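# Move wooden block from bench onto cart floor

## Task

Pick the wooden block up from the bench and lay it flat on the floor of the cart, at the end with the handle, next to the profiles. The drop flap must stay open, and anything already in its finished state must remain so. At the end the robot must have released the block, both grippers must be empty and away from the cart, it must be upright and not tilted, and it must be in contact with nothing.

## Robot and tools

ROBOT. A Rainbow Robotics RB-Y1 simulated in physics. It has a two-wheel differential base with two rear casters, a folding torso (squat, shift, pitch, yaw), a head with pan and tilt, and two 7-joint arms, left and right, each with a parallel gripper. The base is 0.58 m wide. It reaches 0.10 m in front of the drive axle and 0.57 m behind it, and it sweeps a radius of 0.58 m when it spins in place. It cannot move sideways. Each wrist carries a camera case that sticks out sideways and can strike objects.

FRAMES. The base frame has its origin on the floor at the midpoint of the drive axle, with x forward, y left and z up, in metres. The chest, left_hand and right_hand readouts use this frame. A hand point sits midway between the finger pads. The fingers extend along the hand's -z and close along its x. The odometry frame is the base frame as it was at the start. base_odometry only counts wheel rotation, so it misses slips and turns caused by bumps. Headings are in radians, positive to the left.

TOOL move. Every key apart from cameras and blocking makes up one action. Allowed combinations: base and/or joints, optionally with min_time_s or contact_limits; target, alone or with min_time_s; or contact_limits alone. A call with no action just reports state and images.
- base: one velocity command {x_m_s, turn_rad_s, for_s}. x_m_s is forward speed in m/s, 0.005 to 0.4 in either sign, or 0. turn_rad_s is the turn rate to the left in rad/s, 0.02 to 1.509 in either sign, or 0. for_s is the duration in s, 0.1 to 5. A key you leave out counts as 0. Acceleration is 0.4 m/s² (0.5 rad/s² when turning), so the base coasts for up to 1 s (3.1 s when turning) after the command ends. If |x|+0.27|turn| goes above 0.4, both values are scaled down together. The base does not stop when it hits something.
- joints: absolute targets keyed by joint name, in rad, with grippers in m. Ranges: torso_squat_rad 0..1.2; torso_shift_rad -0.3..0.6; torso_pitch_rad -0.2..1.4 (positive leans forward); torso_yaw_rad -1.5..1.5 (positive turns left; first lift both arms at least 0.2 rad outward). left_shoulder_pitch_rad ±2.356 (negative raises the arm forward); left_shoulder_roll_rad 0..3.141 and right_shoulder_roll_rad -3.141..0 (both move the arm outward); shoulder_yaw ±2.094; elbow -2.617..0.01 (negative bends); forearm_roll ±3.141; wrist_pitch -1.57..1.919; hand_roll ±2.705; gripper_m 0..0.1, the gap between the pads; head_pan_rad ±0.523; head_tilt_rad -0.35..1.57 (positive looks down). Torso combinations are also limited: squat+shift<=1.52; squat-shift+pitch<=1.57; shift+0.5pitch-0.4squat<=0.7; shift+0.3pitch-0.5squat<=0.39.
- target: an absolute pose for one hand, {side: "left"|"right", x, y, z in m in the base frame (-3 to 3), quat_wxyz in the format the hand lines print}. It is converted once into joint angles, so the hand follows an arc. Break long moves into short steps. It is refused while an earlier move is still running.
- min_time_s: 0.1 to 8, the minimum duration of each arm, head or torso motion.
- contact_limits: {left_gripper_m, right_gripper_m} current limits in mA, 200 to 672.5 (672.5 at start). They stay in force until changed, and lower values reduce grip force.
- cameras: a list from head_camera, left_wrist_camera, right_wrist_camera, all. [] returns no images.
- blocking: false returns after about 0.5 s while the motion carries on. A new move replaces only the targets it names.

OTHER TOOLS. wait {seconds 0..10, cameras} reports state without commanding anything. stop {cameras} brakes all running motions, which then report "stopped". zoom_image {camera, region [x0,y0,x1,y1] in pixels, at most 504x504} enlarges part of the camera's latest image. read_manual {section "licences"} gives the licence text only. finished_scene {scene: the number of the current scene} ends the scene, and this cannot be undone.

RESULTS. "move" shows done, or else the worst status. Hand status is reached (within 10 mm and 2°), short (with the remaining error), or refused (with a reason). Joint statuses: done, moving, off_target (came to rest away from the target and may still be pushing), contact_stop (torso only), time_out, limit_stop_at_<name> (the self-collision guard, or motor_heat), not_followed (the arm-collision check blocked it), torque_fault. One stop or time_out halts its whole group (torso, left arm, right arm). After any refused call or unplanned stop, the remaining calls in that reply are skipped. Readouts also include lidar_m (12 sectors of 30°, the first ahead and counting counterclockwise, at 0.23 m height, "-" when empty), wheel_motors_off, motor_effort (% per wheel, peak in brackets; more than about 30 at rest means it is pushing), joint torques and external torques, wrist force and torque (raw, with offset), motor temperatures, and on_its_own. Images can lag slightly behind the state.

GRASPING. Command a gap at least 0.005 m narrower than the object. The gripper then reports off_target or done, and both are normal. Each arm is rated for 3 kg.

AVOID. Arms pressing or striking each other, which can end the scene; keep the shoulder rolls about 0.5 rad outward when both arms reach forward. Torque faults (about 65.8 N m at the shoulders, 33.8 at the elbow, 23.5 at the wrist), which freeze the robot for 10 s. Motor overheating (a warning at 65 °C, brakes at 80 °C), caused by long stretched-out holds. Driving into furniture, which can stall the wheels and cut the wheel motors for 2 s, or tip the robot if the upper body catches. Heavy or far-forward loads and hard stops that tip the robot forward. Dropping or releasing moving objects, slams and hard pushes. Finish upright, with the grippers open and away, and with nothing in contact.

Each tool is called after "Request:" as a command line: name --argument value for each argument, lists and objects as JSON in quotes; but a table of rows of numbers goes row by row, as --pt "numbers of a row", without its own name.

## Session

Request:
move --joints '{"head_pan_rad":0.5,"head_tilt_rad":0.7}' --cameras '["head_camera"]'

Request:
move --joints '{"head_pan_rad":-0.3,"head_tilt_rad":0.7}' --cameras '["head_camera"]'

Scene clock: 1.00 s.
Joint torques (N m): left_arm=[-1.56 -0.75 0.68 -0.48 -0.13 -0.55 -0.13] | right_arm=[-3.64 -0.59 -0.78 -1.41 0.04 -0.56 0]
External joint torques (N m): left_arm=[-0.18 -0.9 0.67 0.08 -0.14 -0.13 -0.12] | right_arm=[-0.04 0.53 -0.73 0.22 -0.02 0.03 -0.02]
Motor temperatures (°C): left_arm=[30 28 31 36 34 33 37] | right_arm=[34 30 31 30 35 36 34]
Wrist force (N): left_arm=[-0.1 1.3 -7.8] | right_arm=[-2.6 0.9 -4.7]
Wrist torque (N m): left_arm=[-0.30 0.15 0.11] | right_arm=[-0.08 -0.10 -0.10]
Wrist force, peak (N): left_arm=[0.1 1.6 -7.9] | right_arm=[-2.9 0.8 -5.4]
move: done
base_odometry: x=+0.000 y=+0.000 heading=+0.000
lidar_m: 0.74 1.04 1.57 4.56 1.51 1.06 1.01 1.09 1.44 3.61 1.10 0.79
base_status: not commanded
joint_positions: torso_squat_rad=+0.350 torso_shift_rad=+0.000 torso_pitch_rad=+0.000 torso_yaw_rad=+0.000 left_shoulder_pitch_rad=+0.037 left_shoulder_roll_rad=+0.004 left_shoulder_yaw_rad=-0.043 left_elbow_rad=-0.196 left_forearm_roll_rad=-0.014 left_wrist_pitch_rad=+0.002 left_hand_roll_rad=+0.027 left_gripper_m=+0.099 right_shoulder_pitch_rad=-0.040 right_shoulder_roll_rad=-0.021 right_shoulder_yaw_rad=-0.018 right_elbow_rad=-0.235 right_forearm_roll_rad=+0.049 right_wrist_pitch_rad=-0.014 right_hand_roll_rad=+0.035 right_gripper_m=+0.099 head_pan_rad=+0.500 head_tilt_rad=+0.700
joint_status: all done
wheel_motors_off: 0
motor_effort: left_wheel=+0(1) right_wheel=+0(2)
chest: x=-0.2280 y=+0.0001 z=+1.2475 quat_wxyz=(+1.000, +0.000, +0.000, +0.000) (m; base frame)
left_hand: x=-0.1598 y=+0.2200 z=+0.5653 quat_wxyz=(+0.997, +0.000, -0.079, -0.009) (m; base frame)
right_hand: x=-0.0823 y=-0.2360 z=+0.5770 quat_wxyz=(+0.989, -0.016, -0.142, +0.041) (m; base frame)
pictures: head_camera
camera_calibration:
head_camera: T_world_to_cam=[[0.478026, -0.877781, -0.0314978, 0.143225], [-0.53863, -0.264626, -0.799906, 1.09862], [0.693807, 0.399341, -0.599298, 0.955485], [0, 0, 0, 1]] pos_world=[-0.139639, 0.034878, 1.45592]

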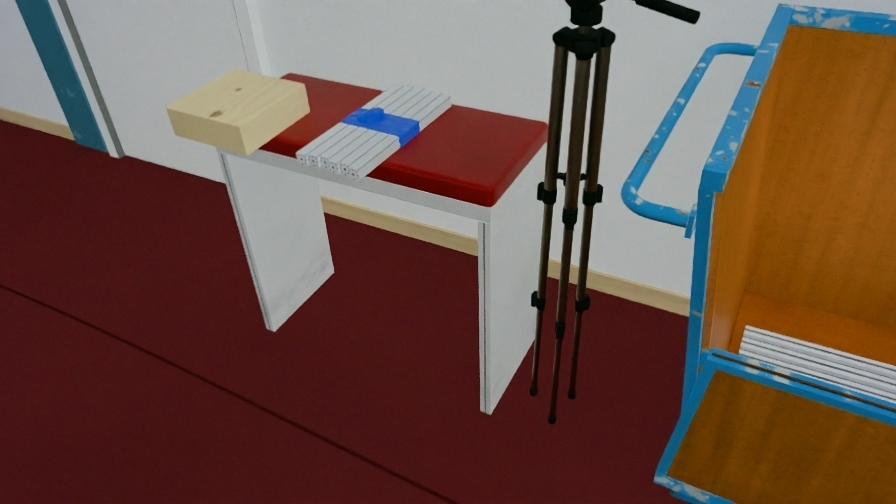

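Scene clock: 2.20 s.
Joint torques (N m): left_arm=[-1.51 -0.97 0.68 -0.42 -0.04 -0.53 0.15] | right_arm=[-3.77 -0.74 -0.77 -1.54 -0.12 -0.59 -0.02]
External joint torques (N m): left_arm=[-0.13 -1.12 0.67 0.14 -0.04 -0.11 0.15] | right_arm=[-0.17 0.38 -0.73 0.09 -0.18 0.01 -0.03]
Motor temperatures (°C): left_arm=[30 28 31 36 34 33 37] | right_arm=[34 30 31 30 35 36 34]
Wrist force (N): left_arm=[-0.5 1.5 -7.3] | right_arm=[-2.5 0.7 -4.5]
Wrist torque (N m): left_arm=[-0.34 0.13 0.08] | right_arm=[-0.05 -0.11 -0.09]
Wrist force, peak (N): left_arm=[-0.7 1.3 -8.3] | right_arm=[-2.9 1.1 -5.5]
move: done
base_odometry: x=+0.000 y=+0.000 heading=+0.000
lidar_m: 0.73 1.02 1.57 4.57 1.52 1.09 1.02 1.07 1.44 3.61 1.09 0.78
base_status: not commanded
joint_positions: torso_squat_rad=+0.350 torso_shift_rad=+0.000 torso_pitch_rad=+0.000 torso_yaw_rad=+0.000 left_shoulder_pitch_rad=+0.037 left_shoulder_roll_rad=+0.004 left_shoulder_yaw_rad=-0.043 left_elbow_rad=-0.196 left_forearm_roll_rad=-0.014 left_wrist_pitch_rad=+0.002 left_hand_roll_rad=+0.027 left_gripper_m=+0.099 right_shoulder_pitch_rad=-0.040 right_shoulder_roll_rad=-0.021 right_shoulder_yaw_rad=-0.018 right_elbow_rad=-0.235 right_forearm_roll_rad=+0.049 right_wrist_pitch_rad=-0.014 right_hand_roll_rad=+0.035 right_gripper_m=+0.099 head_pan_rad=-0.300 head_tilt_rad=+0.700
joint_status: all done
wheel_motors_off: 0
motor_effort: left_wheel=+0(1) right_wheel=+0(2)
chest: x=-0.2280 y=+0.0001 z=+1.2475 quat_wxyz=(+1.000, +0.000, +0.000, +0.000) (m; base frame)
left_hand: x=-0.1598 y=+0.2200 z=+0.5653 quat_wxyz=(+0.997, +0.000, -0.079, -0.009) (m; base frame)
right_hand: x=-0.0823 y=-0.2360 z=+0.5770 quat_wxyz=(+0.989, -0.016, -0.142, +0.041) (m; base frame)
pictures: head_camera
camera_calibration:
head_camera: T_world_to_cam=[[-0.296552, -0.954497, -0.0314881, -0.0163743], [-0.565019, 0.201936, -0.799984, 1.09319], [0.769941, -0.219446, -0.599194, 0.971141], [0, 0, 0, 1]] pos_world=[-0.134905, -0.0232711, 1.45592]

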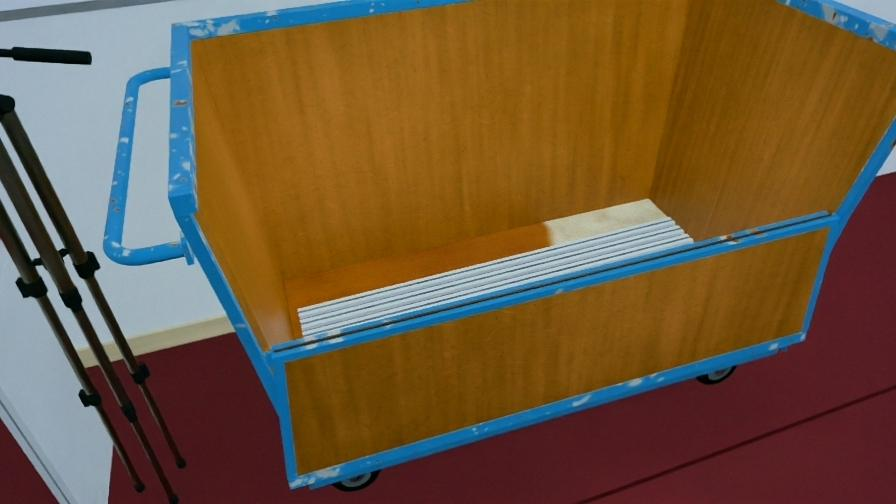

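Request:
move --base '{"turn_rad_s":0.7854,"for_s":2.0}' --joints '{"torso_squat_rad":0.9,"left_shoulder_pitch_rad":-0.10,"left_shoulder_roll_rad":0.038,"left_shoulder_yaw_rad":0.008,"left_elbow_rad":-1.262,"left_forearm_roll_rad":-0.031,"left_wrist_pitch_rad":-0.216,"left_hand_roll_rad":0.068,"head_pan_rad":0.35,"head_tilt_rad":0.8}' --cameras '[]'

Request:
move --base '{"x_m_s":0.3868,"for_s":2.5}' --cameras '[]'

Request:
move --base '{"turn_rad_s":-0.7854,"for_s":2.0}' --cameras '["head_camera","left_wrist_camera"]'

Scene clock: 43.83 s.
Joint torques (N m): left_arm=[-12.05 0.28 1.9 -9.58 -0.2 -2.14 0.16] | right_arm=[-3.46 -0.43 -0.73 -1.46 0.08 -0.48 -0.11]
External joint torques (N m): left_arm=[0.69 -0.81 1.46 0.7 -0.26 -0.15 0.21] | right_arm=[0.14 0.68 -0.69 0.17 0.01 0.12 -0.13]
Motor temperatures (°C): left_arm=[30 28 31 36 34 33 37] | right_arm=[34 30 31 30 35 36 34]
Wrist force (N): left_arm=[-5.4 1.0 -2.4] | right_arm=[-2.3 0.7 -4.5]
Wrist torque (N m): left_arm=[-0.24 -0.14 0.17] | right_arm=[-0.02 -0.08 -0.10]
Wrist force, peak (N): left_arm=[-1.2 1.5 -8.4] | right_arm=[-2.5 1.6 -5.5]
move: done
base_odometry: x=+0.000 y=+0.000 heading=+1.570
lidar_m: 4.43 1.51 1.07 1.03 1.06 1.44 3.76 1.09 0.81 0.76 1.07 1.56
base_status: done (sent for 2 of 2 s)
joint_positions: torso_squat_rad=+0.900 torso_shift_rad=+0.000 torso_pitch_rad=+0.000 torso_yaw_rad=+0.000 left_shoulder_pitch_rad=-0.100 left_shoulder_roll_rad=+0.038 left_shoulder_yaw_rad=+0.008 left_elbow_rad=-1.262 left_forearm_roll_rad=-0.031 left_wrist_pitch_rad=-0.216 left_hand_roll_rad=+0.068 left_gripper_m=+0.099 right_shoulder_pitch_rad=-0.040 right_shoulder_roll_rad=-0.021 right_shoulder_yaw_rad=-0.018 right_elbow_rad=-0.235 right_forearm_roll_rad=+0.049 right_wrist_pitch_rad=-0.014 right_hand_roll_rad=+0.035 right_gripper_m=+0.099 head_pan_rad=+0.350 head_tilt_rad=+0.800
joint_status: all done
wheel_motors_off: 0
motor_effort: left_wheel=+4(33) right_wheel=+21(49)
chest: x=-0.2281 y=+0.0001 z=+1.0250 quat_wxyz=(+1.000, +0.000, +0.000, +0.000) (m; base frame)
left_hand: x=+0.3031 y=+0.2202 z=+0.7492 quat_wxyz=(+0.706, -0.010, -0.708, -0.011) (m; base frame)
right_hand: x=-0.0823 y=-0.2360 z=+0.3546 quat_wxyz=(+0.989, -0.016, -0.142, +0.041) (m; base frame)
pictures: none
No camera images: "cameras" was empty.

Scene clock: 47.67 s.
Joint torques (N m): left_arm=[-11.26 0.51 1.63 -9.58 -0.35 -2.23 0.26] | right_arm=[-3.18 -0.56 -0.4 -1.25 -0.05 -0.59 -0.12]
External joint torques (N m): left_arm=[1.48 -0.58 1.19 0.7 -0.41 -0.24 0.31] | right_arm=[0.42 0.56 -0.36 0.38 -0.11 0 -0.13]
Motor temperatures (°C): left_arm=[30 28 31 36 34 33 37] | right_arm=[34 30 31 30 35 36 34]
Wrist force (N): left_arm=[-5.7 1.4 -2.2] | right_arm=[-2.5 0.7 -4.9]
Wrist torque (N m): left_arm=[-0.29 -0.19 0.20] | right_arm=[-0.06 -0.14 -0.07]
Wrist force, peak (N): left_arm=[-6.4 1.8 -2.1] | right_arm=[-2.8 1.6 -5.2]
move: done
base_odometry: x=+0.000 y=+0.967 heading=+1.571
lidar_m: 4.51 1.54 1.09 1.05 1.09 1.47 3.77 1.16 1.00 1.53 0.94 2.09
base_status: done (sent for 2.5 of 2.5 s)
joint_positions: torso_squat_rad=+0.900 torso_shift_rad=+0.000 torso_pitch_rad=+0.000 torso_yaw_rad=+0.000 left_shoulder_pitch_rad=-0.100 left_shoulder_roll_rad=+0.038 left_shoulder_yaw_rad=+0.008 left_elbow_rad=-1.262 left_forearm_roll_rad=-0.031 left_wrist_pitch_rad=-0.216 left_hand_roll_rad=+0.068 left_gripper_m=+0.099 right_shoulder_pitch_rad=-0.040 right_shoulder_roll_rad=-0.021 right_shoulder_yaw_rad=-0.018 right_elbow_rad=-0.235 right_forearm_roll_rad=+0.049 right_wrist_pitch_rad=-0.014 right_hand_roll_rad=+0.035 right_gripper_m=+0.099 head_pan_rad=+0.350 head_tilt_rad=+0.800
joint_status: not commanded
wheel_motors_off: 0
motor_effort: left_wheel=+11(44) right_wheel=-8(50)
chest: x=-0.2280 y=+0.0001 z=+1.0251 quat_wxyz=(+1.000, +0.000, +0.000, +0.000) (m; base frame)
left_hand: x=+0.3032 y=+0.2202 z=+0.7492 quat_wxyz=(+0.706, -0.010, -0.708, -0.011) (m; base frame)
right_hand: x=-0.0823 y=-0.2360 z=+0.3546 quat_wxyz=(+0.989, -0.016, -0.142, +0.041) (m; base frame)
pictures: none
No camera images: "cameras" was empty.

Scene clock: 51.57 s.
Joint torques (N m): left_arm=[-11.83 0.09 1.75 -9.64 -0.1 -2.04 0.23] | right_arm=[-3.29 -0.32 -0.81 -1.31 -0.06 -0.61 -0.15]
External joint torques (N m): left_arm=[0.91 -1 1.31 0.63 -0.15 -0.05 0.29] | right_arm=[0.31 0.8 -0.76 0.32 -0.12 -0.02 -0.16]
Motor temperatures (°C): left_arm=[30 28 31 36 34 33 37] | right_arm=[34 30 31 30 35 36 34]
Wrist force (N): left_arm=[-4.8 1.2 -2.2] | right_arm=[-2.5 1.0 -5.1]
Wrist torque (N m): left_arm=[-0.23 -0.10 0.16] | right_arm=[-0.08 -0.10 -0.10]
Wrist force, peak (N): left_arm=[-6.5 1.4 -1.9] | right_arm=[-2.9 1.0 -5.3]
move: done
base_odometry: x=+0.000 y=+0.967 heading=+0.001
lidar_m: 1.51 0.93 2.05 4.64 1.54 1.10 1.04 1.09 1.47 3.67 1.15 0.99
base_status: done (sent for 2 of 2 s)
joint_positions: torso_squat_rad=+0.900 torso_shift_rad=+0.000 torso_pitch_rad=+0.000 torso_yaw_rad=+0.000 left_shoulder_pitch_rad=-0.100 left_shoulder_roll_rad=+0.038 left_shoulder_yaw_rad=+0.008 left_elbow_rad=-1.262 left_forearm_roll_rad=-0.031 left_wrist_pitch_rad=-0.216 left_hand_roll_rad=+0.068 left_gripper_m=+0.099 right_shoulder_pitch_rad=-0.040 right_shoulder_roll_rad=-0.021 right_shoulder_yaw_rad=-0.018 right_elbow_rad=-0.235 right_forearm_roll_rad=+0.049 right_wrist_pitch_rad=-0.014 right_hand_roll_rad=+0.035 right_gripper_m=+0.099 head_pan_rad=+0.350 head_tilt_rad=+0.800
joint_status: not commanded
wheel_motors_off: 0
motor_effort: left_wheel=+21(41) right_wheel=+1(43)
chest: x=-0.2280 y=+0.0001 z=+1.0251 quat_wxyz=(+1.000, +0.000, +0.000, +0.000) (m; base frame)
left_hand: x=+0.3032 y=+0.2202 z=+0.7492 quat_wxyz=(+0.706, -0.010, -0.708, -0.011) (m; base frame)
right_hand: x=-0.0823 y=-0.2360 z=+0.3546 quat_wxyz=(+0.989, -0.016, -0.142, +0.041) (m; base frame)
pictures: head_camera, left_wrist_camera
camera_calibration:
head_camera: T_world_to_cam=[[0.338514, -0.940443, -0.0312189, 0.107135], [-0.644325, -0.207492, -0.736065, 0.820683], [0.68575, 0.269284, -0.67619, 0.914809], [0, 0, 0, 1]] pos_world=[-0.13481, 0.0246967, 1.22601]
left_wrist_camera: T_world_to_cam=[[0.00807939, 0.0257048, 0.999637, -0.757618], [-0.485245, -0.87398, 0.0263955, 0.348814], [0.874341, -0.485282, 0.00541189, -0.0898234], [0, 0, 0, 1]] pos_world=[0.253917, 0.280741, 0.748621]

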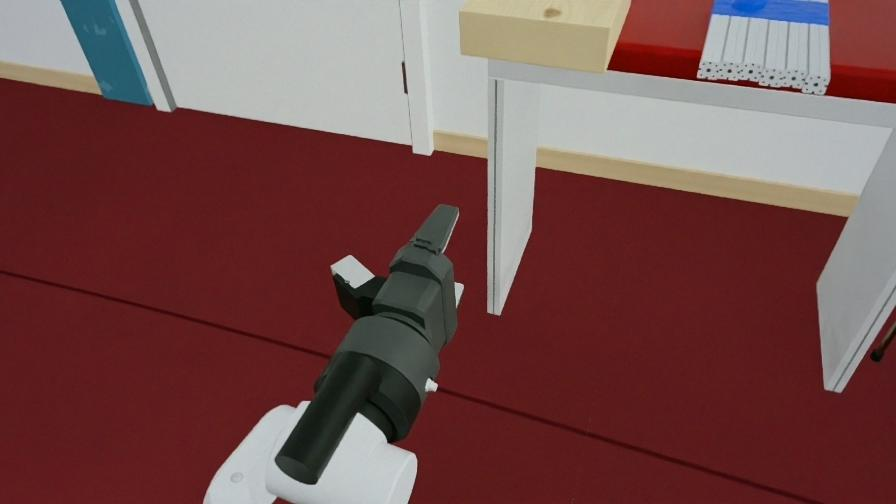

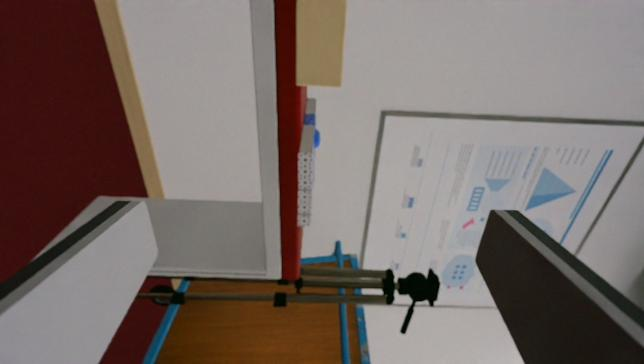

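Request:
move --target '{"side":"left","x":0.303,"y":0.24,"z":0.749,"quat_wxyz":[0.707,0.0053,-0.707,0.0053]}' --cameras '[]'

Request:
move --base '{"x_m_s":0.2375,"for_s":2.0}' --cameras '["head_camera","left_wrist_camera"]'

Scene clock: 55.00 s.
Joint torques (N m): left_arm=[-11.72 0.16 1.01 -9.79 -0.05 -2.23 -0.21] | right_arm=[-3.19 -0.17 -0.54 -1.22 -0.07 -0.48 0.09]
External joint torques (N m): left_arm=[0.97 -1.31 0.68 0.49 -0.1 -0.23 -0.15] | right_arm=[0.41 0.95 -0.5 0.41 -0.13 0.11 0.08]
Motor temperatures (°C): left_arm=[31 28 31 36 34 33 37] | right_arm=[34 30 31 30 35 36 34]
Wrist force (N): left_arm=[-5.4 1.1 -2.1] | right_arm=[-2.3 1.1 -5.3]
Wrist torque (N m): left_arm=[-0.27 -0.13 0.20] | right_arm=[-0.06 -0.09 -0.09]
Wrist force, peak (N): left_arm=[-6.5 1.3 -1.9] | right_arm=[-3.0 1.1 -5.4]
move: done
base_odometry: x=+0.000 y=+0.967 heading=+0.001
lidar_m: 1.51 0.95 2.07 4.63 1.55 1.09 1.04 1.11 1.45 3.65 1.14 0.98
base_status: not commanded
joint_positions: torso_squat_rad=+0.900 torso_shift_rad=+0.000 torso_pitch_rad=+0.000 torso_yaw_rad=+0.000 left_shoulder_pitch_rad=-0.097 left_shoulder_roll_rad=+0.033 left_shoulder_yaw_rad=+0.051 left_elbow_rad=-1.265 left_forearm_roll_rad=-0.028 left_wrist_pitch_rad=-0.213 left_hand_roll_rad=+0.057 left_gripper_m=+0.099 right_shoulder_pitch_rad=-0.040 right_shoulder_roll_rad=-0.021 right_shoulder_yaw_rad=-0.018 right_elbow_rad=-0.235 right_forearm_roll_rad=+0.049 right_wrist_pitch_rad=-0.014 right_hand_roll_rad=+0.035 right_gripper_m=+0.099 head_pan_rad=+0.350 head_tilt_rad=+0.800
joint_status: all done
wheel_motors_off: 0
motor_effort: left_wheel=+21(21) right_wheel=+1(4)
chest: x=-0.2280 y=+0.0001 z=+1.0251 quat_wxyz=(+1.000, +0.000, +0.000, +0.000) (m; base frame)
left_hand: x=+0.3025 y=+0.2399 z=+0.7490 quat_wxyz=(+0.707, +0.005, -0.707, +0.005) (m; base frame)
left_hand_status: reached (checked arc, planned for 0.2 s): 1 mm and 0.1 deg off.
right_hand: x=-0.0823 y=-0.2360 z=+0.3546 quat_wxyz=(+0.989, -0.016, -0.142, +0.041) (m; base frame)
pictures: none
No camera images: "cameras" was empty.

Scene clock: 57.90 s.
Joint torques (N m): left_arm=[-11.87 0.17 1 -9.83 0.02 -2.13 -0.22] | right_arm=[-3.35 -0.62 -0.82 -1.36 -0.05 -0.7 0.03]
External joint torques (N m): left_arm=[0.82 -1.3 0.67 0.46 -0.03 -0.14 -0.17] | right_arm=[0.25 0.5 -0.77 0.27 -0.11 -0.1 0.01]
Motor temperatures (°C): left_arm=[31 28 31 36 34 33 37] | right_arm=[34 30 31 30 35 36 34]
Wrist force (N): left_arm=[-5.8 1.9 -1.8] | right_arm=[-2.7 1.2 -4.7]
Wrist torque (N m): left_arm=[-0.35 -0.20 0.22] | right_arm=[-0.08 -0.12 -0.09]
Wrist force, peak (N): left_arm=[-6.1 1.6 -2.4] | right_arm=[-3.2 1.2 -5.3]
move: done
base_odometry: x=+0.475 y=+0.967 heading=+0.000
lidar_m: 1.03 0.52 1.42 3.61 2.25 1.60 1.51 1.59 2.12 1.16 0.74 0.57
base_status: done (sent for 2 of 2 s)
joint_positions: torso_squat_rad=+0.900 torso_shift_rad=+0.000 torso_pitch_rad=+0.000 torso_yaw_rad=+0.000 left_shoulder_pitch_rad=-0.097 left_shoulder_roll_rad=+0.033 left_shoulder_yaw_rad=+0.051 left_elbow_rad=-1.265 left_forearm_roll_rad=-0.028 left_wrist_pitch_rad=-0.213 left_hand_roll_rad=+0.057 left_gripper_m=+0.099 right_shoulder_pitch_rad=-0.040 right_shoulder_roll_rad=-0.021 right_shoulder_yaw_rad=-0.018 right_elbow_rad=-0.235 right_forearm_roll_rad=+0.049 right_wrist_pitch_rad=-0.014 right_hand_roll_rad=+0.035 right_gripper_m=+0.099 head_pan_rad=+0.350 head_tilt_rad=+0.800
joint_status: not commanded
wheel_motors_off: 0
motor_effort: left_wheel=-11(49) right_wheel=+10(42)
chest: x=-0.2280 y=+0.0001 z=+1.0251 quat_wxyz=(+1.000, +0.000, +0.000, +0.000) (m; base frame)
left_hand: x=+0.3026 y=+0.2398 z=+0.7490 quat_wxyz=(+0.707, +0.005, -0.707, +0.005) (m; base frame)
right_hand: x=-0.0823 y=-0.2360 z=+0.3546 quat_wxyz=(+0.989, -0.016, -0.142, +0.041) (m; base frame)
pictures: head_camera, left_wrist_camera
camera_calibration:
head_camera: T_world_to_cam=[[0.338539, -0.940434, -0.0312422, 0.107133], [-0.64437, -0.20751, -0.736021, 0.820687], [0.685696, 0.269303, -0.676238, 0.91479], [0, 0, 0, 1]] pos_world=[-0.13471, 0.0246966, 1.22601]
left_wrist_camera: T_world_to_cam=[[0.00843541, 0.0269573, 0.999601, -0.758278], [-0.446635, -0.894282, 0.0278861, 0.357823], [0.894677, -0.446692, 0.00449645, -0.0944004], [0, 0, 0, 1]] pos_world=[0.25067, 0.298268, 0.748422]

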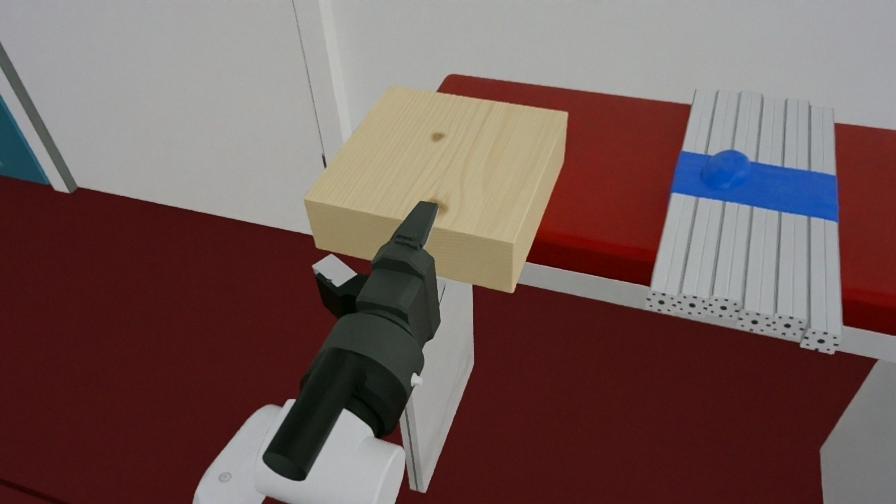

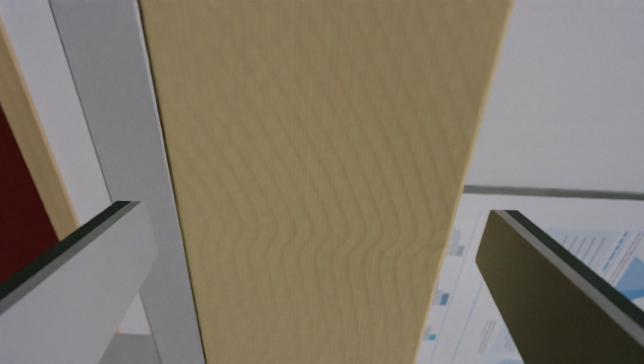

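Request:
move --base '{"x_m_s":0.05,"for_s":1.0}' --cameras '[]'

Request:
move --joints '{"left_gripper_m":0.06}' --cameras '[]'

Request:
move --target '{"side":"left","x":0.303,"y":0.24,"z":0.80,"quat_wxyz":[0.707,0.0053,-0.707,0.0053]}' --min_time_s 1.2 --cameras '["head_camera"]'

Scene clock: 61.03 s.
Joint torques (N m): left_arm=[-11.59 0.34 1.04 -9.77 -0.04 -2 -0.12] | right_arm=[-3.24 -0.56 -0.72 -1.35 0.01 -0.57 -0.03]
External joint torques (N m): left_arm=[1.1 -1.12 0.7 0.52 -0.09 -0.01 -0.06] | right_arm=[0.36 0.56 -0.68 0.28 -0.05 0.02 -0.05]
Motor temperatures (°C): left_arm=[31 28 31 36 34 33 37] | right_arm=[34 30 31 30 35 36 34]
Wrist force (N): left_arm=[-5.5 1.5 -2.3] | right_arm=[-2.5 0.7 -5.3]
Wrist torque (N m): left_arm=[-0.33 -0.16 0.21] | right_arm=[-0.04 -0.10 -0.07]
Wrist force, peak (N): left_arm=[-6.2 2.2 -1.7] | right_arm=[-3.2 1.0 -5.5]
move: done
base_odometry: x=+0.525 y=+0.967 heading=-0.001
lidar_m: 0.97 0.48 1.34 3.45 2.30 1.64 1.56 1.62 2.18 0.97 0.55 0.53
base_status: done (sent for 1 of 1 s)
joint_positions: torso_squat_rad=+0.900 torso_shift_rad=+0.000 torso_pitch_rad=+0.000 torso_yaw_rad=+0.000 left_shoulder_pitch_rad=-0.097 left_shoulder_roll_rad=+0.033 left_shoulder_yaw_rad=+0.051 left_elbow_rad=-1.265 left_forearm_roll_rad=-0.028 left_wrist_pitch_rad=-0.213 left_hand_roll_rad=+0.057 left_gripper_m=+0.099 right_shoulder_pitch_rad=-0.040 right_shoulder_roll_rad=-0.021 right_shoulder_yaw_rad=-0.018 right_elbow_rad=-0.235 right_forearm_roll_rad=+0.049 right_wrist_pitch_rad=-0.014 right_hand_roll_rad=+0.035 right_gripper_m=+0.099 head_pan_rad=+0.350 head_tilt_rad=+0.800
joint_status: not commanded
wheel_motors_off: 0
motor_effort: left_wheel=-10(26) right_wheel=+9(33)
chest: x=-0.2280 y=+0.0001 z=+1.0251 quat_wxyz=(+1.000, +0.000, +0.000, +0.000) (m; base frame)
left_hand: x=+0.3025 y=+0.2398 z=+0.7490 quat_wxyz=(+0.707, +0.005, -0.707, +0.005) (m; base frame)
right_hand: x=-0.0823 y=-0.2360 z=+0.3546 quat_wxyz=(+0.989, -0.016, -0.142, +0.041) (m; base frame)
pictures: none
No camera images: "cameras" was empty.

Scene clock: 61.97 s.
Joint torques (N m): left_arm=[-11.76 0.01 1.18 -9.72 -0.01 -2.01 -0.19] | right_arm=[-3.29 -0.32 -0.66 -1.26 -0.13 -0.43 -0.02]
External joint torques (N m): left_arm=[0.93 -1.46 0.85 0.56 -0.06 -0.01 -0.14] | right_arm=[0.31 0.8 -0.62 0.37 -0.19 0.17 -0.04]
Motor temperatures (°C): left_arm=[31 28 31 36 34 33 37] | right_arm=[34 30 31 30 35 36 34]
Wrist force (N): left_arm=[-4.5 1.4 -3.0] | right_arm=[-2.9 1.4 -4.9]
Wrist torque (N m): left_arm=[-0.20 -0.35 0.05] | right_arm=[-0.13 -0.13 -0.10]
Wrist force, peak (N): left_arm=[-4.9 2.2 -4.0] | right_arm=[-2.6 1.6 -5.1]
move: off_target
base_odometry: x=+0.525 y=+0.967 heading=-0.001
lidar_m: 0.99 0.49 1.33 3.44 2.33 1.65 1.57 1.64 2.17 0.97 0.56 0.53
base_status: not commanded
joint_positions: torso_squat_rad=+0.900 torso_shift_rad=+0.000 torso_pitch_rad=+0.000 torso_yaw_rad=+0.000 left_shoulder_pitch_rad=-0.097 left_shoulder_roll_rad=+0.033 left_shoulder_yaw_rad=+0.051 left_elbow_rad=-1.265 left_forearm_roll_rad=-0.028 left_wrist_pitch_rad=-0.213 left_hand_roll_rad=+0.057 left_gripper_m=+0.075 right_shoulder_pitch_rad=-0.040 right_shoulder_roll_rad=-0.021 right_shoulder_yaw_rad=-0.018 right_elbow_rad=-0.235 right_forearm_roll_rad=+0.049 right_wrist_pitch_rad=-0.014 right_hand_roll_rad=+0.035 right_gripper_m=+0.099 head_pan_rad=+0.350 head_tilt_rad=+0.800
joint_status: left_gripper_m off_target (ended at +0.075, target +0.060)
wheel_motors_off: 0
motor_effort: left_wheel=-9(11) right_wheel=+9(11)
chest: x=-0.2280 y=+0.0001 z=+1.0251 quat_wxyz=(+1.000, +0.000, +0.000, +0.000) (m; base frame)
left_hand: x=+0.3025 y=+0.2398 z=+0.7490 quat_wxyz=(+0.707, +0.005, -0.707, +0.005) (m; base frame)
right_hand: x=-0.0823 y=-0.2360 z=+0.3546 quat_wxyz=(+0.989, -0.016, -0.142, +0.041) (m; base frame)
pictures: none
No camera images: "cameras" was empty.

Scene clock: 63.50 s.
Joint torques (N m): left_arm=[-23.34 2.17 0.49 -23.1 -0.4 -9.59 -0.47] | right_arm=[-3.32 -0.6 -0.78 -1.3 0 -0.65 -0.02]
External joint torques (N m): left_arm=[-11.03 0.87 0.03 -12.36 -0.42 -7.6 -0.42] | right_arm=[0.26 0.52 -0.74 0.32 -0.06 -0.05 -0.03]
Motor temperatures (°C): left_arm=[31 28 31 36 34 33 37] | right_arm=[34 30 31 30 35 36 34]
Wrist force (N): left_arm=[-26.8 1.6 -2.2] | right_arm=[-2.8 0.9 -5.0]
Wrist torque (N m): left_arm=[-0.25 1.75 0.80] | right_arm=[-0.08 -0.14 -0.09]
Wrist force, peak (N): left_arm=[-31.4 3.7 -2.1] | right_arm=[-2.4 1.2 -5.4]
move: done
base_odometry: x=+0.525 y=+0.967 heading=-0.001
lidar_m: 0.98 0.48 1.33 3.45 2.32 1.65 1.57 1.63 2.16 0.97 0.55 0.53
base_status: not commanded
joint_positions: torso_squat_rad=+0.900 torso_shift_rad=+0.000 torso_pitch_rad=+0.001 torso_yaw_rad=+0.000 left_shoulder_pitch_rad=-0.048 left_shoulder_roll_rad=+0.039 left_shoulder_yaw_rad=+0.031 left_elbow_rad=-1.515 left_forearm_roll_rad=-0.028 left_wrist_pitch_rad=-0.006 left_hand_roll_rad=+0.066 left_gripper_m=+0.074 right_shoulder_pitch_rad=-0.040 right_shoulder_roll_rad=-0.021 right_shoulder_yaw_rad=-0.018 right_elbow_rad=-0.235 right_forearm_roll_rad=+0.049 right_wrist_pitch_rad=-0.014 right_hand_roll_rad=+0.035 right_gripper_m=+0.099 head_pan_rad=+0.350 head_tilt_rad=+0.800
joint_status: all done
wheel_motors_off: 0
motor_effort: left_wheel=-10(11) right_wheel=+8(11)
chest: x=-0.2277 y=+0.0001 z=+1.0251 quat_wxyz=(+1.000, +0.000, +0.000, +0.000) (m; base frame)
left_hand: x=+0.3019 y=+0.2405 z=+0.7963 quat_wxyz=(+0.709, +0.006, -0.705, +0.006) (m; base frame)
left_hand_status: reached (checked arc, planned for 1.2 s): 4 mm and 0.3 deg off.
right_hand: x=-0.0824 y=-0.2360 z=+0.3546 quat_wxyz=(+0.989, -0.016, -0.142, +0.041) (m; base frame)
pictures: head_camera
camera_calibration:
head_camera: T_world_to_cam=[[0.338499, -0.940447, -0.031278, 0.107161], [-0.644738, -0.207595, -0.735675, 0.820358], [0.68537, 0.269191, -0.676612, 0.91491], [0, 0, 0, 1]] pos_world=[-0.13441, 0.0247966, 1.22591]

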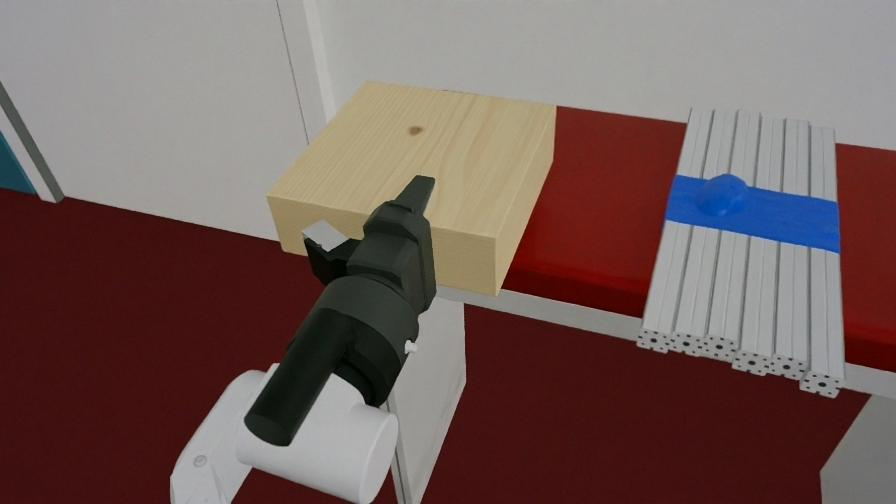

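Request:
move --base '{"x_m_s":-0.33,"for_s":2.5}' --cameras '[]'

Request:
move --base '{"turn_rad_s":-0.7854,"for_s":2.0}' --cameras '[]'

Request:
move --base '{"x_m_s":0.385,"for_s":5.0}' --cameras '["head_camera"]'

Request:
move --base '{"turn_rad_s":0.7,"for_s":2.31}' --joints '{"torso_squat_rad":0.6,"torso_shift_rad":0.1,"torso_pitch_rad":1.0,"left_shoulder_pitch_rad":-2.03,"left_shoulder_roll_rad":0.419,"left_shoulder_yaw_rad":2.044,"left_elbow_rad":-1.272,"left_forearm_roll_rad":-0.236,"left_wrist_pitch_rad":-0.341,"left_hand_roll_rad":-0.797,"head_pan_rad":0.3,"head_tilt_rad":0.0}' --min_time_s 3.6 --cameras '["head_camera"]'

Scene clock: 69.90 s.
Joint torques (N m): left_arm=[-24.17 1.96 1.29 -22.88 -0.53 -9.63 -0.42] | right_arm=[-3.79 -0.49 -0.5 -1.63 -0.04 -0.42 0.07]
External joint torques (N m): left_arm=[-11.86 0.67 0.83 -12.14 -0.56 -7.64 -0.37] | right_arm=[-0.22 0.64 -0.45 0 -0.1 0.17 0.05]
Motor temperatures (°C): left_arm=[31 28 31 37 34 33 37] | right_arm=[34 30 31 30 35 36 34]
Wrist force (N): left_arm=[-27.3 2.1 -2.1] | right_arm=[-2.5 1.3 -4.9]
Wrist torque (N m): left_arm=[-0.10 1.77 0.81] | right_arm=[-0.11 -0.07 -0.11]
Wrist force, peak (N): left_arm=[-28.5 1.7 -1.6] | right_arm=[-2.9 1.7 -5.3]
move: done
base_odometry: x=-0.300 y=+0.968 heading=-0.002
lidar_m: 1.34 1.22 2.42 3.37 1.12 0.79 0.73 0.77 1.05 2.60 1.53 1.27
base_status: done (sent for 2.5 of 2.5 s)
joint_positions: torso_squat_rad=+0.900 torso_shift_rad=+0.000 torso_pitch_rad=+0.001 torso_yaw_rad=+0.000 left_shoulder_pitch_rad=-0.048 left_shoulder_roll_rad=+0.039 left_shoulder_yaw_rad=+0.031 left_elbow_rad=-1.515 left_forearm_roll_rad=-0.028 left_wrist_pitch_rad=-0.006 left_hand_roll_rad=+0.066 left_gripper_m=+0.074 right_shoulder_pitch_rad=-0.040 right_shoulder_roll_rad=-0.021 right_shoulder_yaw_rad=-0.018 right_elbow_rad=-0.235 right_forearm_roll_rad=+0.049 right_wrist_pitch_rad=-0.014 right_hand_roll_rad=+0.035 right_gripper_m=+0.099 head_pan_rad=+0.350 head_tilt_rad=+0.800
joint_status: not commanded
wheel_motors_off: 0
motor_effort: left_wheel=-16(29) right_wheel=+15(53)
chest: x=-0.2277 y=+0.0002 z=+1.0251 quat_wxyz=(+1.000, +0.000, +0.000, +0.000) (m; base frame)
left_hand: x=+0.3019 y=+0.2405 z=+0.7962 quat_wxyz=(+0.709, +0.006, -0.705, +0.006) (m; base frame)
right_hand: x=-0.0826 y=-0.2360 z=+0.3546 quat_wxyz=(+0.989, -0.016, -0.142, +0.041) (m; base frame)
pictures: none
No camera images: "cameras" was empty.

Scene clock: 73.80 s.
Joint torques (N m): left_arm=[-23.57 1.92 1.11 -22.97 -0.46 -9.59 -0.52] | right_arm=[-3.75 -0.52 -0.94 -1.6 0.09 -0.58 -0.05]
External joint torques (N m): left_arm=[-11.26 0.63 0.66 -12.23 -0.49 -7.6 -0.47] | right_arm=[-0.18 0.61 -0.9 0.02 0.03 0.02 -0.06]
Motor temperatures (°C): left_arm=[31 28 31 37 34 34 37] | right_arm=[34 30 31 30 35 36 34]
Wrist force (N): left_arm=[-27.6 2.0 -2.1] | right_arm=[-2.3 0.7 -4.7]
Wrist torque (N m): left_arm=[-0.14 1.70 0.74] | right_arm=[-0.03 -0.05 -0.07]
Wrist force, peak (N): left_arm=[-28.1 2.7 -2.7] | right_arm=[-2.7 1.6 -5.3]
move: done
base_odometry: x=-0.300 y=+0.968 heading=-1.572
lidar_m: 2.50 1.54 1.27 1.35 1.22 2.42 3.57 1.13 0.79 0.75 0.76 1.00
base_status: done (sent for 2 of 2 s)
joint_positions: torso_squat_rad=+0.900 torso_shift_rad=+0.000 torso_pitch_rad=+0.001 torso_yaw_rad=+0.000 left_shoulder_pitch_rad=-0.048 left_shoulder_roll_rad=+0.039 left_shoulder_yaw_rad=+0.031 left_elbow_rad=-1.515 left_forearm_roll_rad=-0.028 left_wrist_pitch_rad=-0.006 left_hand_roll_rad=+0.066 left_gripper_m=+0.074 right_shoulder_pitch_rad=-0.040 right_shoulder_roll_rad=-0.021 right_shoulder_yaw_rad=-0.018 right_elbow_rad=-0.235 right_forearm_roll_rad=+0.049 right_wrist_pitch_rad=-0.014 right_hand_roll_rad=+0.035 right_gripper_m=+0.099 head_pan_rad=+0.350 head_tilt_rad=+0.800
joint_status: not commanded
wheel_motors_off: 0
motor_effort: left_wheel=+18(52) right_wheel=+5(52)
chest: x=-0.2277 y=+0.0002 z=+1.0251 quat_wxyz=(+1.000, +0.000, +0.000, +0.000) (m; base frame)
left_hand: x=+0.3019 y=+0.2405 z=+0.7962 quat_wxyz=(+0.709, +0.006, -0.705, +0.006) (m; base frame)
right_hand: x=-0.0826 y=-0.2360 z=+0.3546 quat_wxyz=(+0.989, -0.016, -0.142, +0.041) (m; base frame)
pictures: none
No camera images: "cameras" was empty.

Scene clock: 80.07 s.
Joint torques (N m): left_arm=[-23.23 2.04 0.92 -22.86 -0.44 -9.44 -0.43] | right_arm=[-3.16 -0.95 -0.43 -1.17 0.05 -0.52 0.05]
External joint torques (N m): left_arm=[-10.93 0.74 0.46 -12.12 -0.47 -7.45 -0.38] | right_arm=[0.4 0.17 -0.39 0.45 -0.02 0.07 0.03]
Motor temperatures (°C): left_arm=[31 28 31 38 34 34 37] | right_arm=[34 30 31 30 35 36 34]
Wrist force (N): left_arm=[-27.2 1.3 -2.3] | right_arm=[-2.6 0.7 -5.1]
Wrist torque (N m): left_arm=[-0.22 1.78 0.80] | right_arm=[-0.05 -0.09 -0.08]
Wrist force, peak (N): left_arm=[-28.4 1.7 -4.9] | right_arm=[-3.1 1.8 -5.1]
move: done
base_odometry: x=-0.303 y=-0.957 heading=-1.572
lidar_m: 2.21 2.86 2.00 1.10 1.15 1.87 3.20 1.00 0.71 0.66 0.67 0.90
base_status: done (sent for 5 of 5 s)
joint_positions: torso_squat_rad=+0.900 torso_shift_rad=+0.000 torso_pitch_rad=+0.001 torso_yaw_rad=+0.000 left_shoulder_pitch_rad=-0.048 left_shoulder_roll_rad=+0.039 left_shoulder_yaw_rad=+0.031 left_elbow_rad=-1.515 left_forearm_roll_rad=-0.028 left_wrist_pitch_rad=-0.006 left_hand_roll_rad=+0.066 left_gripper_m=+0.074 right_shoulder_pitch_rad=-0.040 right_shoulder_roll_rad=-0.021 right_shoulder_yaw_rad=-0.018 right_elbow_rad=-0.235 right_forearm_roll_rad=+0.049 right_wrist_pitch_rad=-0.014 right_hand_roll_rad=+0.035 right_gripper_m=+0.099 head_pan_rad=+0.350 head_tilt_rad=+0.800
joint_status: not commanded
wheel_motors_off: 0
motor_effort: left_wheel=+3(51) right_wheel=-4(44)
chest: x=-0.2276 y=+0.0002 z=+1.0251 quat_wxyz=(+1.000, +0.000, +0.000, +0.000) (m; base frame)
left_hand: x=+0.3020 y=+0.2404 z=+0.7962 quat_wxyz=(+0.709, +0.006, -0.705, +0.006) (m; base frame)
right_hand: x=-0.0825 y=-0.2360 z=+0.3546 quat_wxyz=(+0.989, -0.016, -0.142, +0.041) (m; base frame)
pictures: head_camera
camera_calibration:
head_camera: T_world_to_cam=[[0.338462, -0.94046, -0.0312659, 0.107169], [-0.644997, -0.207679, -0.735424, 0.820168], [0.685144, 0.26908, -0.676886, 0.915054], [0, 0, 0, 1]] pos_world=[-0.13421, 0.0248966, 1.22591]

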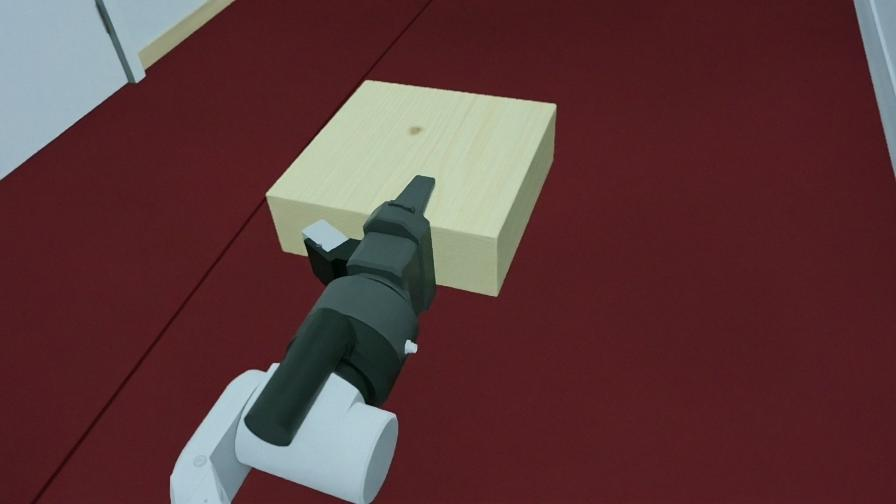

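Scene clock: 84.23 s.
Joint torques (N m): left_arm=[-17.05 15.26 -20.93 -9.71 -3.12 -6.84 -0.94] | right_arm=[21.32 0.04 -1.16 8.43 -0.29 1.24 -0.06]
External joint torques (N m): left_arm=[-2.39 5.12 -11.23 -5.23 -2.57 -5.44 -0.88] | right_arm=[0.52 0.38 -0.76 0.76 -0.14 0.02 -0.02]
Motor temperatures (°C): left_arm=[31 28 31 38 34 34 37] | right_arm=[34 30 31 30 35 36 34]
Wrist force (N): left_arm=[-26.6 1.5 -5.3] | right_arm=[3.0 0.7 -3.5]
Wrist torque (N m): left_arm=[-0.45 1.74 0.77] | right_arm=[-0.08 0.21 -0.07]
Wrist force, peak (N): left_arm=[-29.8 4.9 -5.9] | right_arm=[-2.6 1.3 -5.2]
move: done
base_odometry: x=-0.303 y=-0.957 heading=+0.037
lidar_m: 1.11 1.16 1.97 2.53 0.93 0.68 0.66 0.70 0.96 2.63 2.70 1.97
base_status: done (sent for 2.3 of 2.3 s)
joint_positions: torso_squat_rad=+0.600 torso_shift_rad=+0.100 torso_pitch_rad=+1.001 torso_yaw_rad=+0.000 left_shoulder_pitch_rad=-2.029 left_shoulder_roll_rad=+0.417 left_shoulder_yaw_rad=+2.047 left_elbow_rad=-1.271 left_forearm_roll_rad=-0.235 left_wrist_pitch_rad=-0.340 left_hand_roll_rad=-0.797 left_gripper_m=+0.074 right_shoulder_pitch_rad=-0.040 right_shoulder_roll_rad=-0.021 right_shoulder_yaw_rad=-0.018 right_elbow_rad=-0.235 right_forearm_roll_rad=+0.049 right_wrist_pitch_rad=-0.014 right_hand_roll_rad=+0.035 right_gripper_m=+0.099 head_pan_rad=+0.300 head_tilt_rad=+0.000
joint_status: all done
wheel_motors_off: 0
motor_effort: left_wheel=-3(43) right_wheel=+14(37)
chest: x=+0.0904 y=+0.0004 z=+1.0223 quat_wxyz=(+0.877, +0.000, +0.480, +0.000) (m; base frame)
left_hand: x=+0.4805 y=+0.6783 z=+0.7956 quat_wxyz=(+0.526, +0.473, -0.474, +0.524) (m; base frame)
right_hand: x=-0.3955 y=-0.2361 z=+0.5381 quat_wxyz=(+0.936, +0.005, +0.350, +0.043) (m; base frame)
pictures: head_camera
camera_calibration:
head_camera: T_world_to_cam=[[0.148371, -0.949365, -0.276934, 0.26719], [-0.815188, 0.0411263, -0.577735, 0.914592], [0.55987, 0.311472, -0.767809, 0.647042], [0, 0, 0, 1]] pos_world=[0.343662, 0.0145119, 1.09919]

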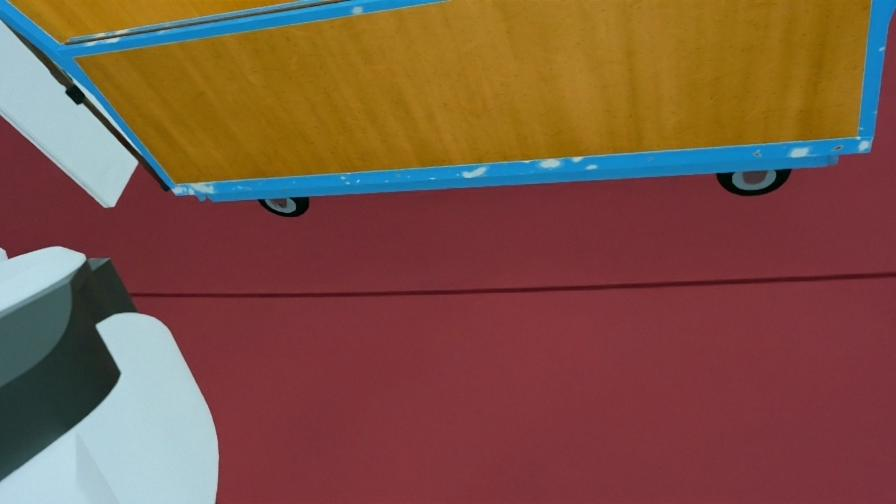

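Request:
move --base '{"x_m_s":0.272,"for_s":3.0}' --cameras '[]'

Request:
move --base '{"turn_rad_s":-0.05,"for_s":0.54}' --joints '{"head_pan_rad":0.52,"head_tilt_rad":0.6}' --cameras '["head_camera"]'

Request:
move --joints '{"torso_squat_rad":0.8,"torso_shift_rad":0.28,"head_tilt_rad":0.15}' --cameras '["head_camera"]'

Scene clock: 94.03 s.
Joint torques (N m): left_arm=[-15.45 15.24 -20.91 -10.41 -2.96 -6.99 -0.8] | right_arm=[21.66 0.56 -1.11 8.85 -0.21 1.3 -0.08]
External joint torques (N m): left_arm=[-0.81 5.1 -11.21 -5.92 -2.42 -5.58 -0.75] | right_arm=[0.86 0.89 -0.71 1.18 -0.05 0.08 -0.05]
Motor temperatures (°C): left_arm=[31 28 32 37 34 34 37] | right_arm=[34 30 31 30 35 36 34]
Wrist force (N): left_arm=[-28.0 1.0 -5.5] | right_arm=[2.9 0.1 -3.6]
Wrist torque (N m): left_arm=[-0.38 1.62 0.80] | right_arm=[0.01 0.21 -0.05]
Wrist force, peak (N): left_arm=[-29.3 -0.4 -5.4] | right_arm=[3.7 0.8 -4.1]
move: done
base_odometry: x=+0.512 y=-0.927 heading=+0.037
lidar_m: 0.28 0.30 0.44 2.25 2.09 1.53 1.46 1.54 2.11 4.23 1.54 0.31
base_status: done (sent for 3 of 3 s)
joint_positions: torso_squat_rad=+0.600 torso_shift_rad=+0.100 torso_pitch_rad=+1.001 torso_yaw_rad=+0.000 left_shoulder_pitch_rad=-2.030 left_shoulder_roll_rad=+0.417 left_shoulder_yaw_rad=+2.047 left_elbow_rad=-1.270 left_forearm_roll_rad=-0.235 left_wrist_pitch_rad=-0.340 left_hand_roll_rad=-0.797 left_gripper_m=+0.074 right_shoulder_pitch_rad=-0.040 right_shoulder_roll_rad=-0.021 right_shoulder_yaw_rad=-0.018 right_elbow_rad=-0.235 right_forearm_roll_rad=+0.049 right_wrist_pitch_rad=-0.014 right_hand_roll_rad=+0.035 right_gripper_m=+0.099 head_pan_rad=+0.300 head_tilt_rad=+0.000
joint_status: not commanded
wheel_motors_off: 0
motor_effort: left_wheel=+0(29) right_wheel=+0(43)
chest: x=+0.0904 y=+0.0004 z=+1.0223 quat_wxyz=(+0.877, +0.000, +0.480, +0.000) (m; base frame)
left_hand: x=+0.4807 y=+0.6782 z=+0.7956 quat_wxyz=(+0.526, +0.473, -0.474, +0.524) (m; base frame)
right_hand: x=-0.3955 y=-0.2361 z=+0.5381 quat_wxyz=(+0.936, +0.005, +0.350, +0.043) (m; base frame)
pictures: none
No camera images: "cameras" was empty.

Scene clock: 95.10 s.
Joint torques (N m): left_arm=[-16 15.44 -20.77 -10.19 -2.97 -6.86 -0.78] | right_arm=[21.34 0.17 -1.2 8.62 -0.29 1.34 -0.03]
External joint torques (N m): left_arm=[-1.36 5.3 -11.06 -5.7 -2.43 -5.45 -0.72] | right_arm=[0.55 0.51 -0.79 0.95 -0.13 0.13 0]
Motor temperatures (°C): left_arm=[31 28 32 37 34 34 37] | right_arm=[34 30 31 30 35 36 34]
Wrist force (N): left_arm=[-27.5 1.6 -5.1] | right_arm=[3.3 0.5 -3.6]
Wrist torque (N m): left_arm=[-0.29 1.66 0.81] | right_arm=[-0.06 0.26 -0.07]
Wrist force, peak (N): left_arm=[-27.9 2.7 -6.3] | right_arm=[3.1 0.3 -4.1]
move: done
base_odometry: x=+0.512 y=-0.927 heading=+0.011
lidar_m: 0.28 0.29 0.41 2.26 2.15 1.53 1.47 1.54 2.05 4.66 1.58 0.30
base_status: done (sent for 0.53 of 0.53 s)
joint_positions: torso_squat_rad=+0.600 torso_shift_rad=+0.100 torso_pitch_rad=+1.001 torso_yaw_rad=+0.000 left_shoulder_pitch_rad=-2.030 left_shoulder_roll_rad=+0.417 left_shoulder_yaw_rad=+2.047 left_elbow_rad=-1.271 left_forearm_roll_rad=-0.235 left_wrist_pitch_rad=-0.340 left_hand_roll_rad=-0.797 left_gripper_m=+0.074 right_shoulder_pitch_rad=-0.040 right_shoulder_roll_rad=-0.021 right_shoulder_yaw_rad=-0.018 right_elbow_rad=-0.235 right_forearm_roll_rad=+0.049 right_wrist_pitch_rad=-0.014 right_hand_roll_rad=+0.035 right_gripper_m=+0.099 head_pan_rad=+0.520 head_tilt_rad=+0.600
joint_status: all done
wheel_motors_off: 0
motor_effort: left_wheel=+4(23) right_wheel=-9(20)
chest: x=+0.0904 y=+0.0003 z=+1.0223 quat_wxyz=(+0.877, +0.000, +0.480, +0.000) (m; base frame)
left_hand: x=+0.4807 y=+0.6782 z=+0.7956 quat_wxyz=(+0.526, +0.473, -0.474, +0.524) (m; base frame)
right_hand: x=-0.3955 y=-0.2361 z=+0.5381 quat_wxyz=(+0.936, +0.005, +0.350, +0.043) (m; base frame)
pictures: head_camera
camera_calibration:
head_camera: T_world_to_cam=[[0.242242, -0.866875, -0.435714, 0.418207], [-0.969451, -0.234102, -0.0732252, 0.395533], [-0.0385244, 0.440142, -0.897101, 0.95276], [0, 0, 0, 1]] pos_world=[0.318847, 0.0357784, 1.0659]

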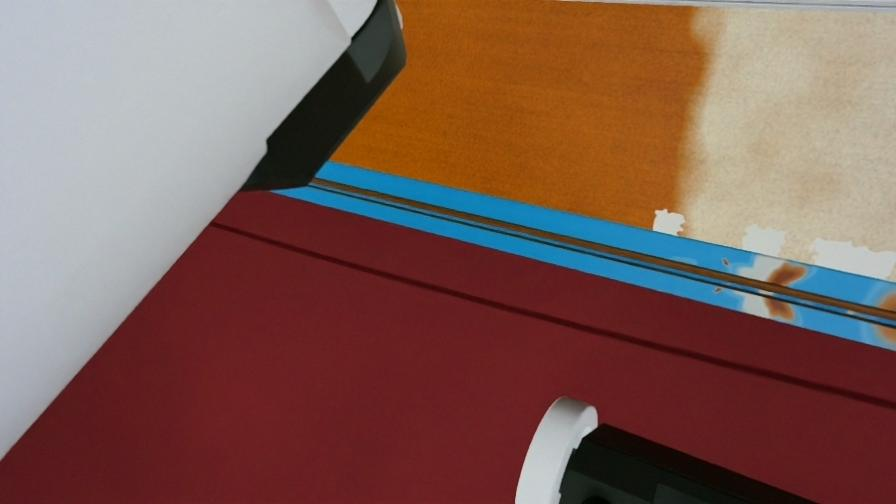

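Scene clock: 97.13 s.
Joint torques (N m): left_arm=[-16.28 15.65 -20.92 -10.3 -2.95 -6.85 -0.82] | right_arm=[21.58 0.3 -0.98 9.03 -0.27 1.32 -0.11]
External joint torques (N m): left_arm=[-1.64 5.52 -11.22 -5.82 -2.4 -5.45 -0.77] | right_arm=[0.78 0.64 -0.58 1.36 -0.11 0.11 -0.08]
Motor temperatures (°C): left_arm=[31 28 32 37 34 34 37] | right_arm=[34 30 31 30 35 36 34]
Wrist force (N): left_arm=[-28.1 1.7 -5.6] | right_arm=[2.7 1.0 -3.3]
Wrist torque (N m): left_arm=[-0.46 1.68 0.79] | right_arm=[-0.09 0.16 -0.04]
Wrist force, peak (N): left_arm=[-29.8 0.1 -3.6] | right_arm=[3.2 0.6 -4.2]
move: done
base_odometry: x=+0.512 y=-0.927 heading=+0.011
lidar_m: 0.29 0.30 0.41 2.25 2.15 1.54 1.46 1.54 2.06 4.68 1.56 0.31
base_status: not commanded
joint_positions: torso_squat_rad=+0.800 torso_shift_rad=+0.280 torso_pitch_rad=+1.001 torso_yaw_rad=+0.000 left_shoulder_pitch_rad=-2.029 left_shoulder_roll_rad=+0.417 left_shoulder_yaw_rad=+2.047 left_elbow_rad=-1.270 left_forearm_roll_rad=-0.235 left_wrist_pitch_rad=-0.340 left_hand_roll_rad=-0.797 left_gripper_m=+0.074 right_shoulder_pitch_rad=-0.040 right_shoulder_roll_rad=-0.021 right_shoulder_yaw_rad=-0.018 right_elbow_rad=-0.235 right_forearm_roll_rad=+0.049 right_wrist_pitch_rad=-0.014 right_hand_roll_rad=+0.035 right_gripper_m=+0.099 head_pan_rad=+0.520 head_tilt_rad=+0.150
joint_status: all done
wheel_motors_off: 0
motor_effort: left_wheel=+1(31) right_wheel=-6(24)
chest: x=+0.1675 y=+0.0004 z=+0.9162 quat_wxyz=(+0.877, +0.000, +0.480, +0.000) (m; base frame)
left_hand: x=+0.5578 y=+0.6782 z=+0.6894 quat_wxyz=(+0.526, +0.473, -0.474, +0.524) (m; base frame)
right_hand: x=-0.3184 y=-0.2361 z=+0.4319 quat_wxyz=(+0.936, +0.005, +0.350, +0.043) (m; base frame)
pictures: head_camera
camera_calibration:
head_camera: T_world_to_cam=[[0.251898, -0.860205, -0.44339, 0.357701], [-0.888541, -0.0240356, -0.458167, 0.82137], [0.38346, 0.509382, -0.770382, 0.586216], [0, 0, 0, 1]] pos_world=[0.414926, 0.0288311, 0.986536]

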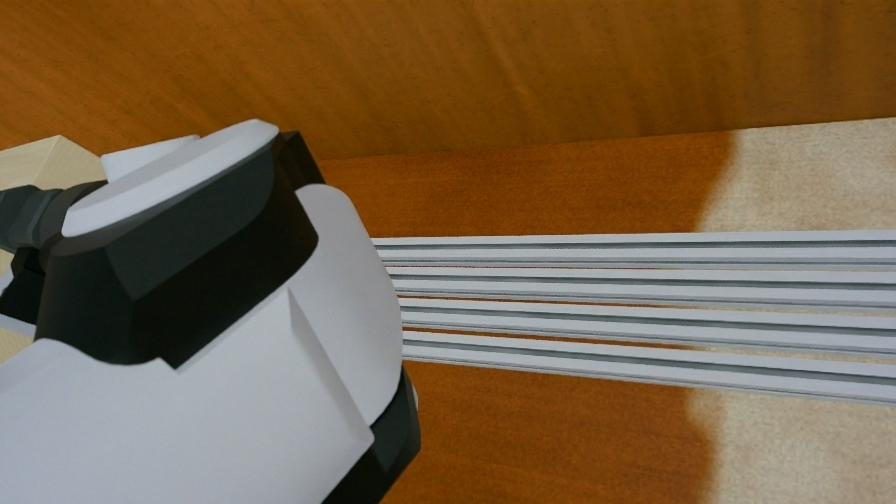

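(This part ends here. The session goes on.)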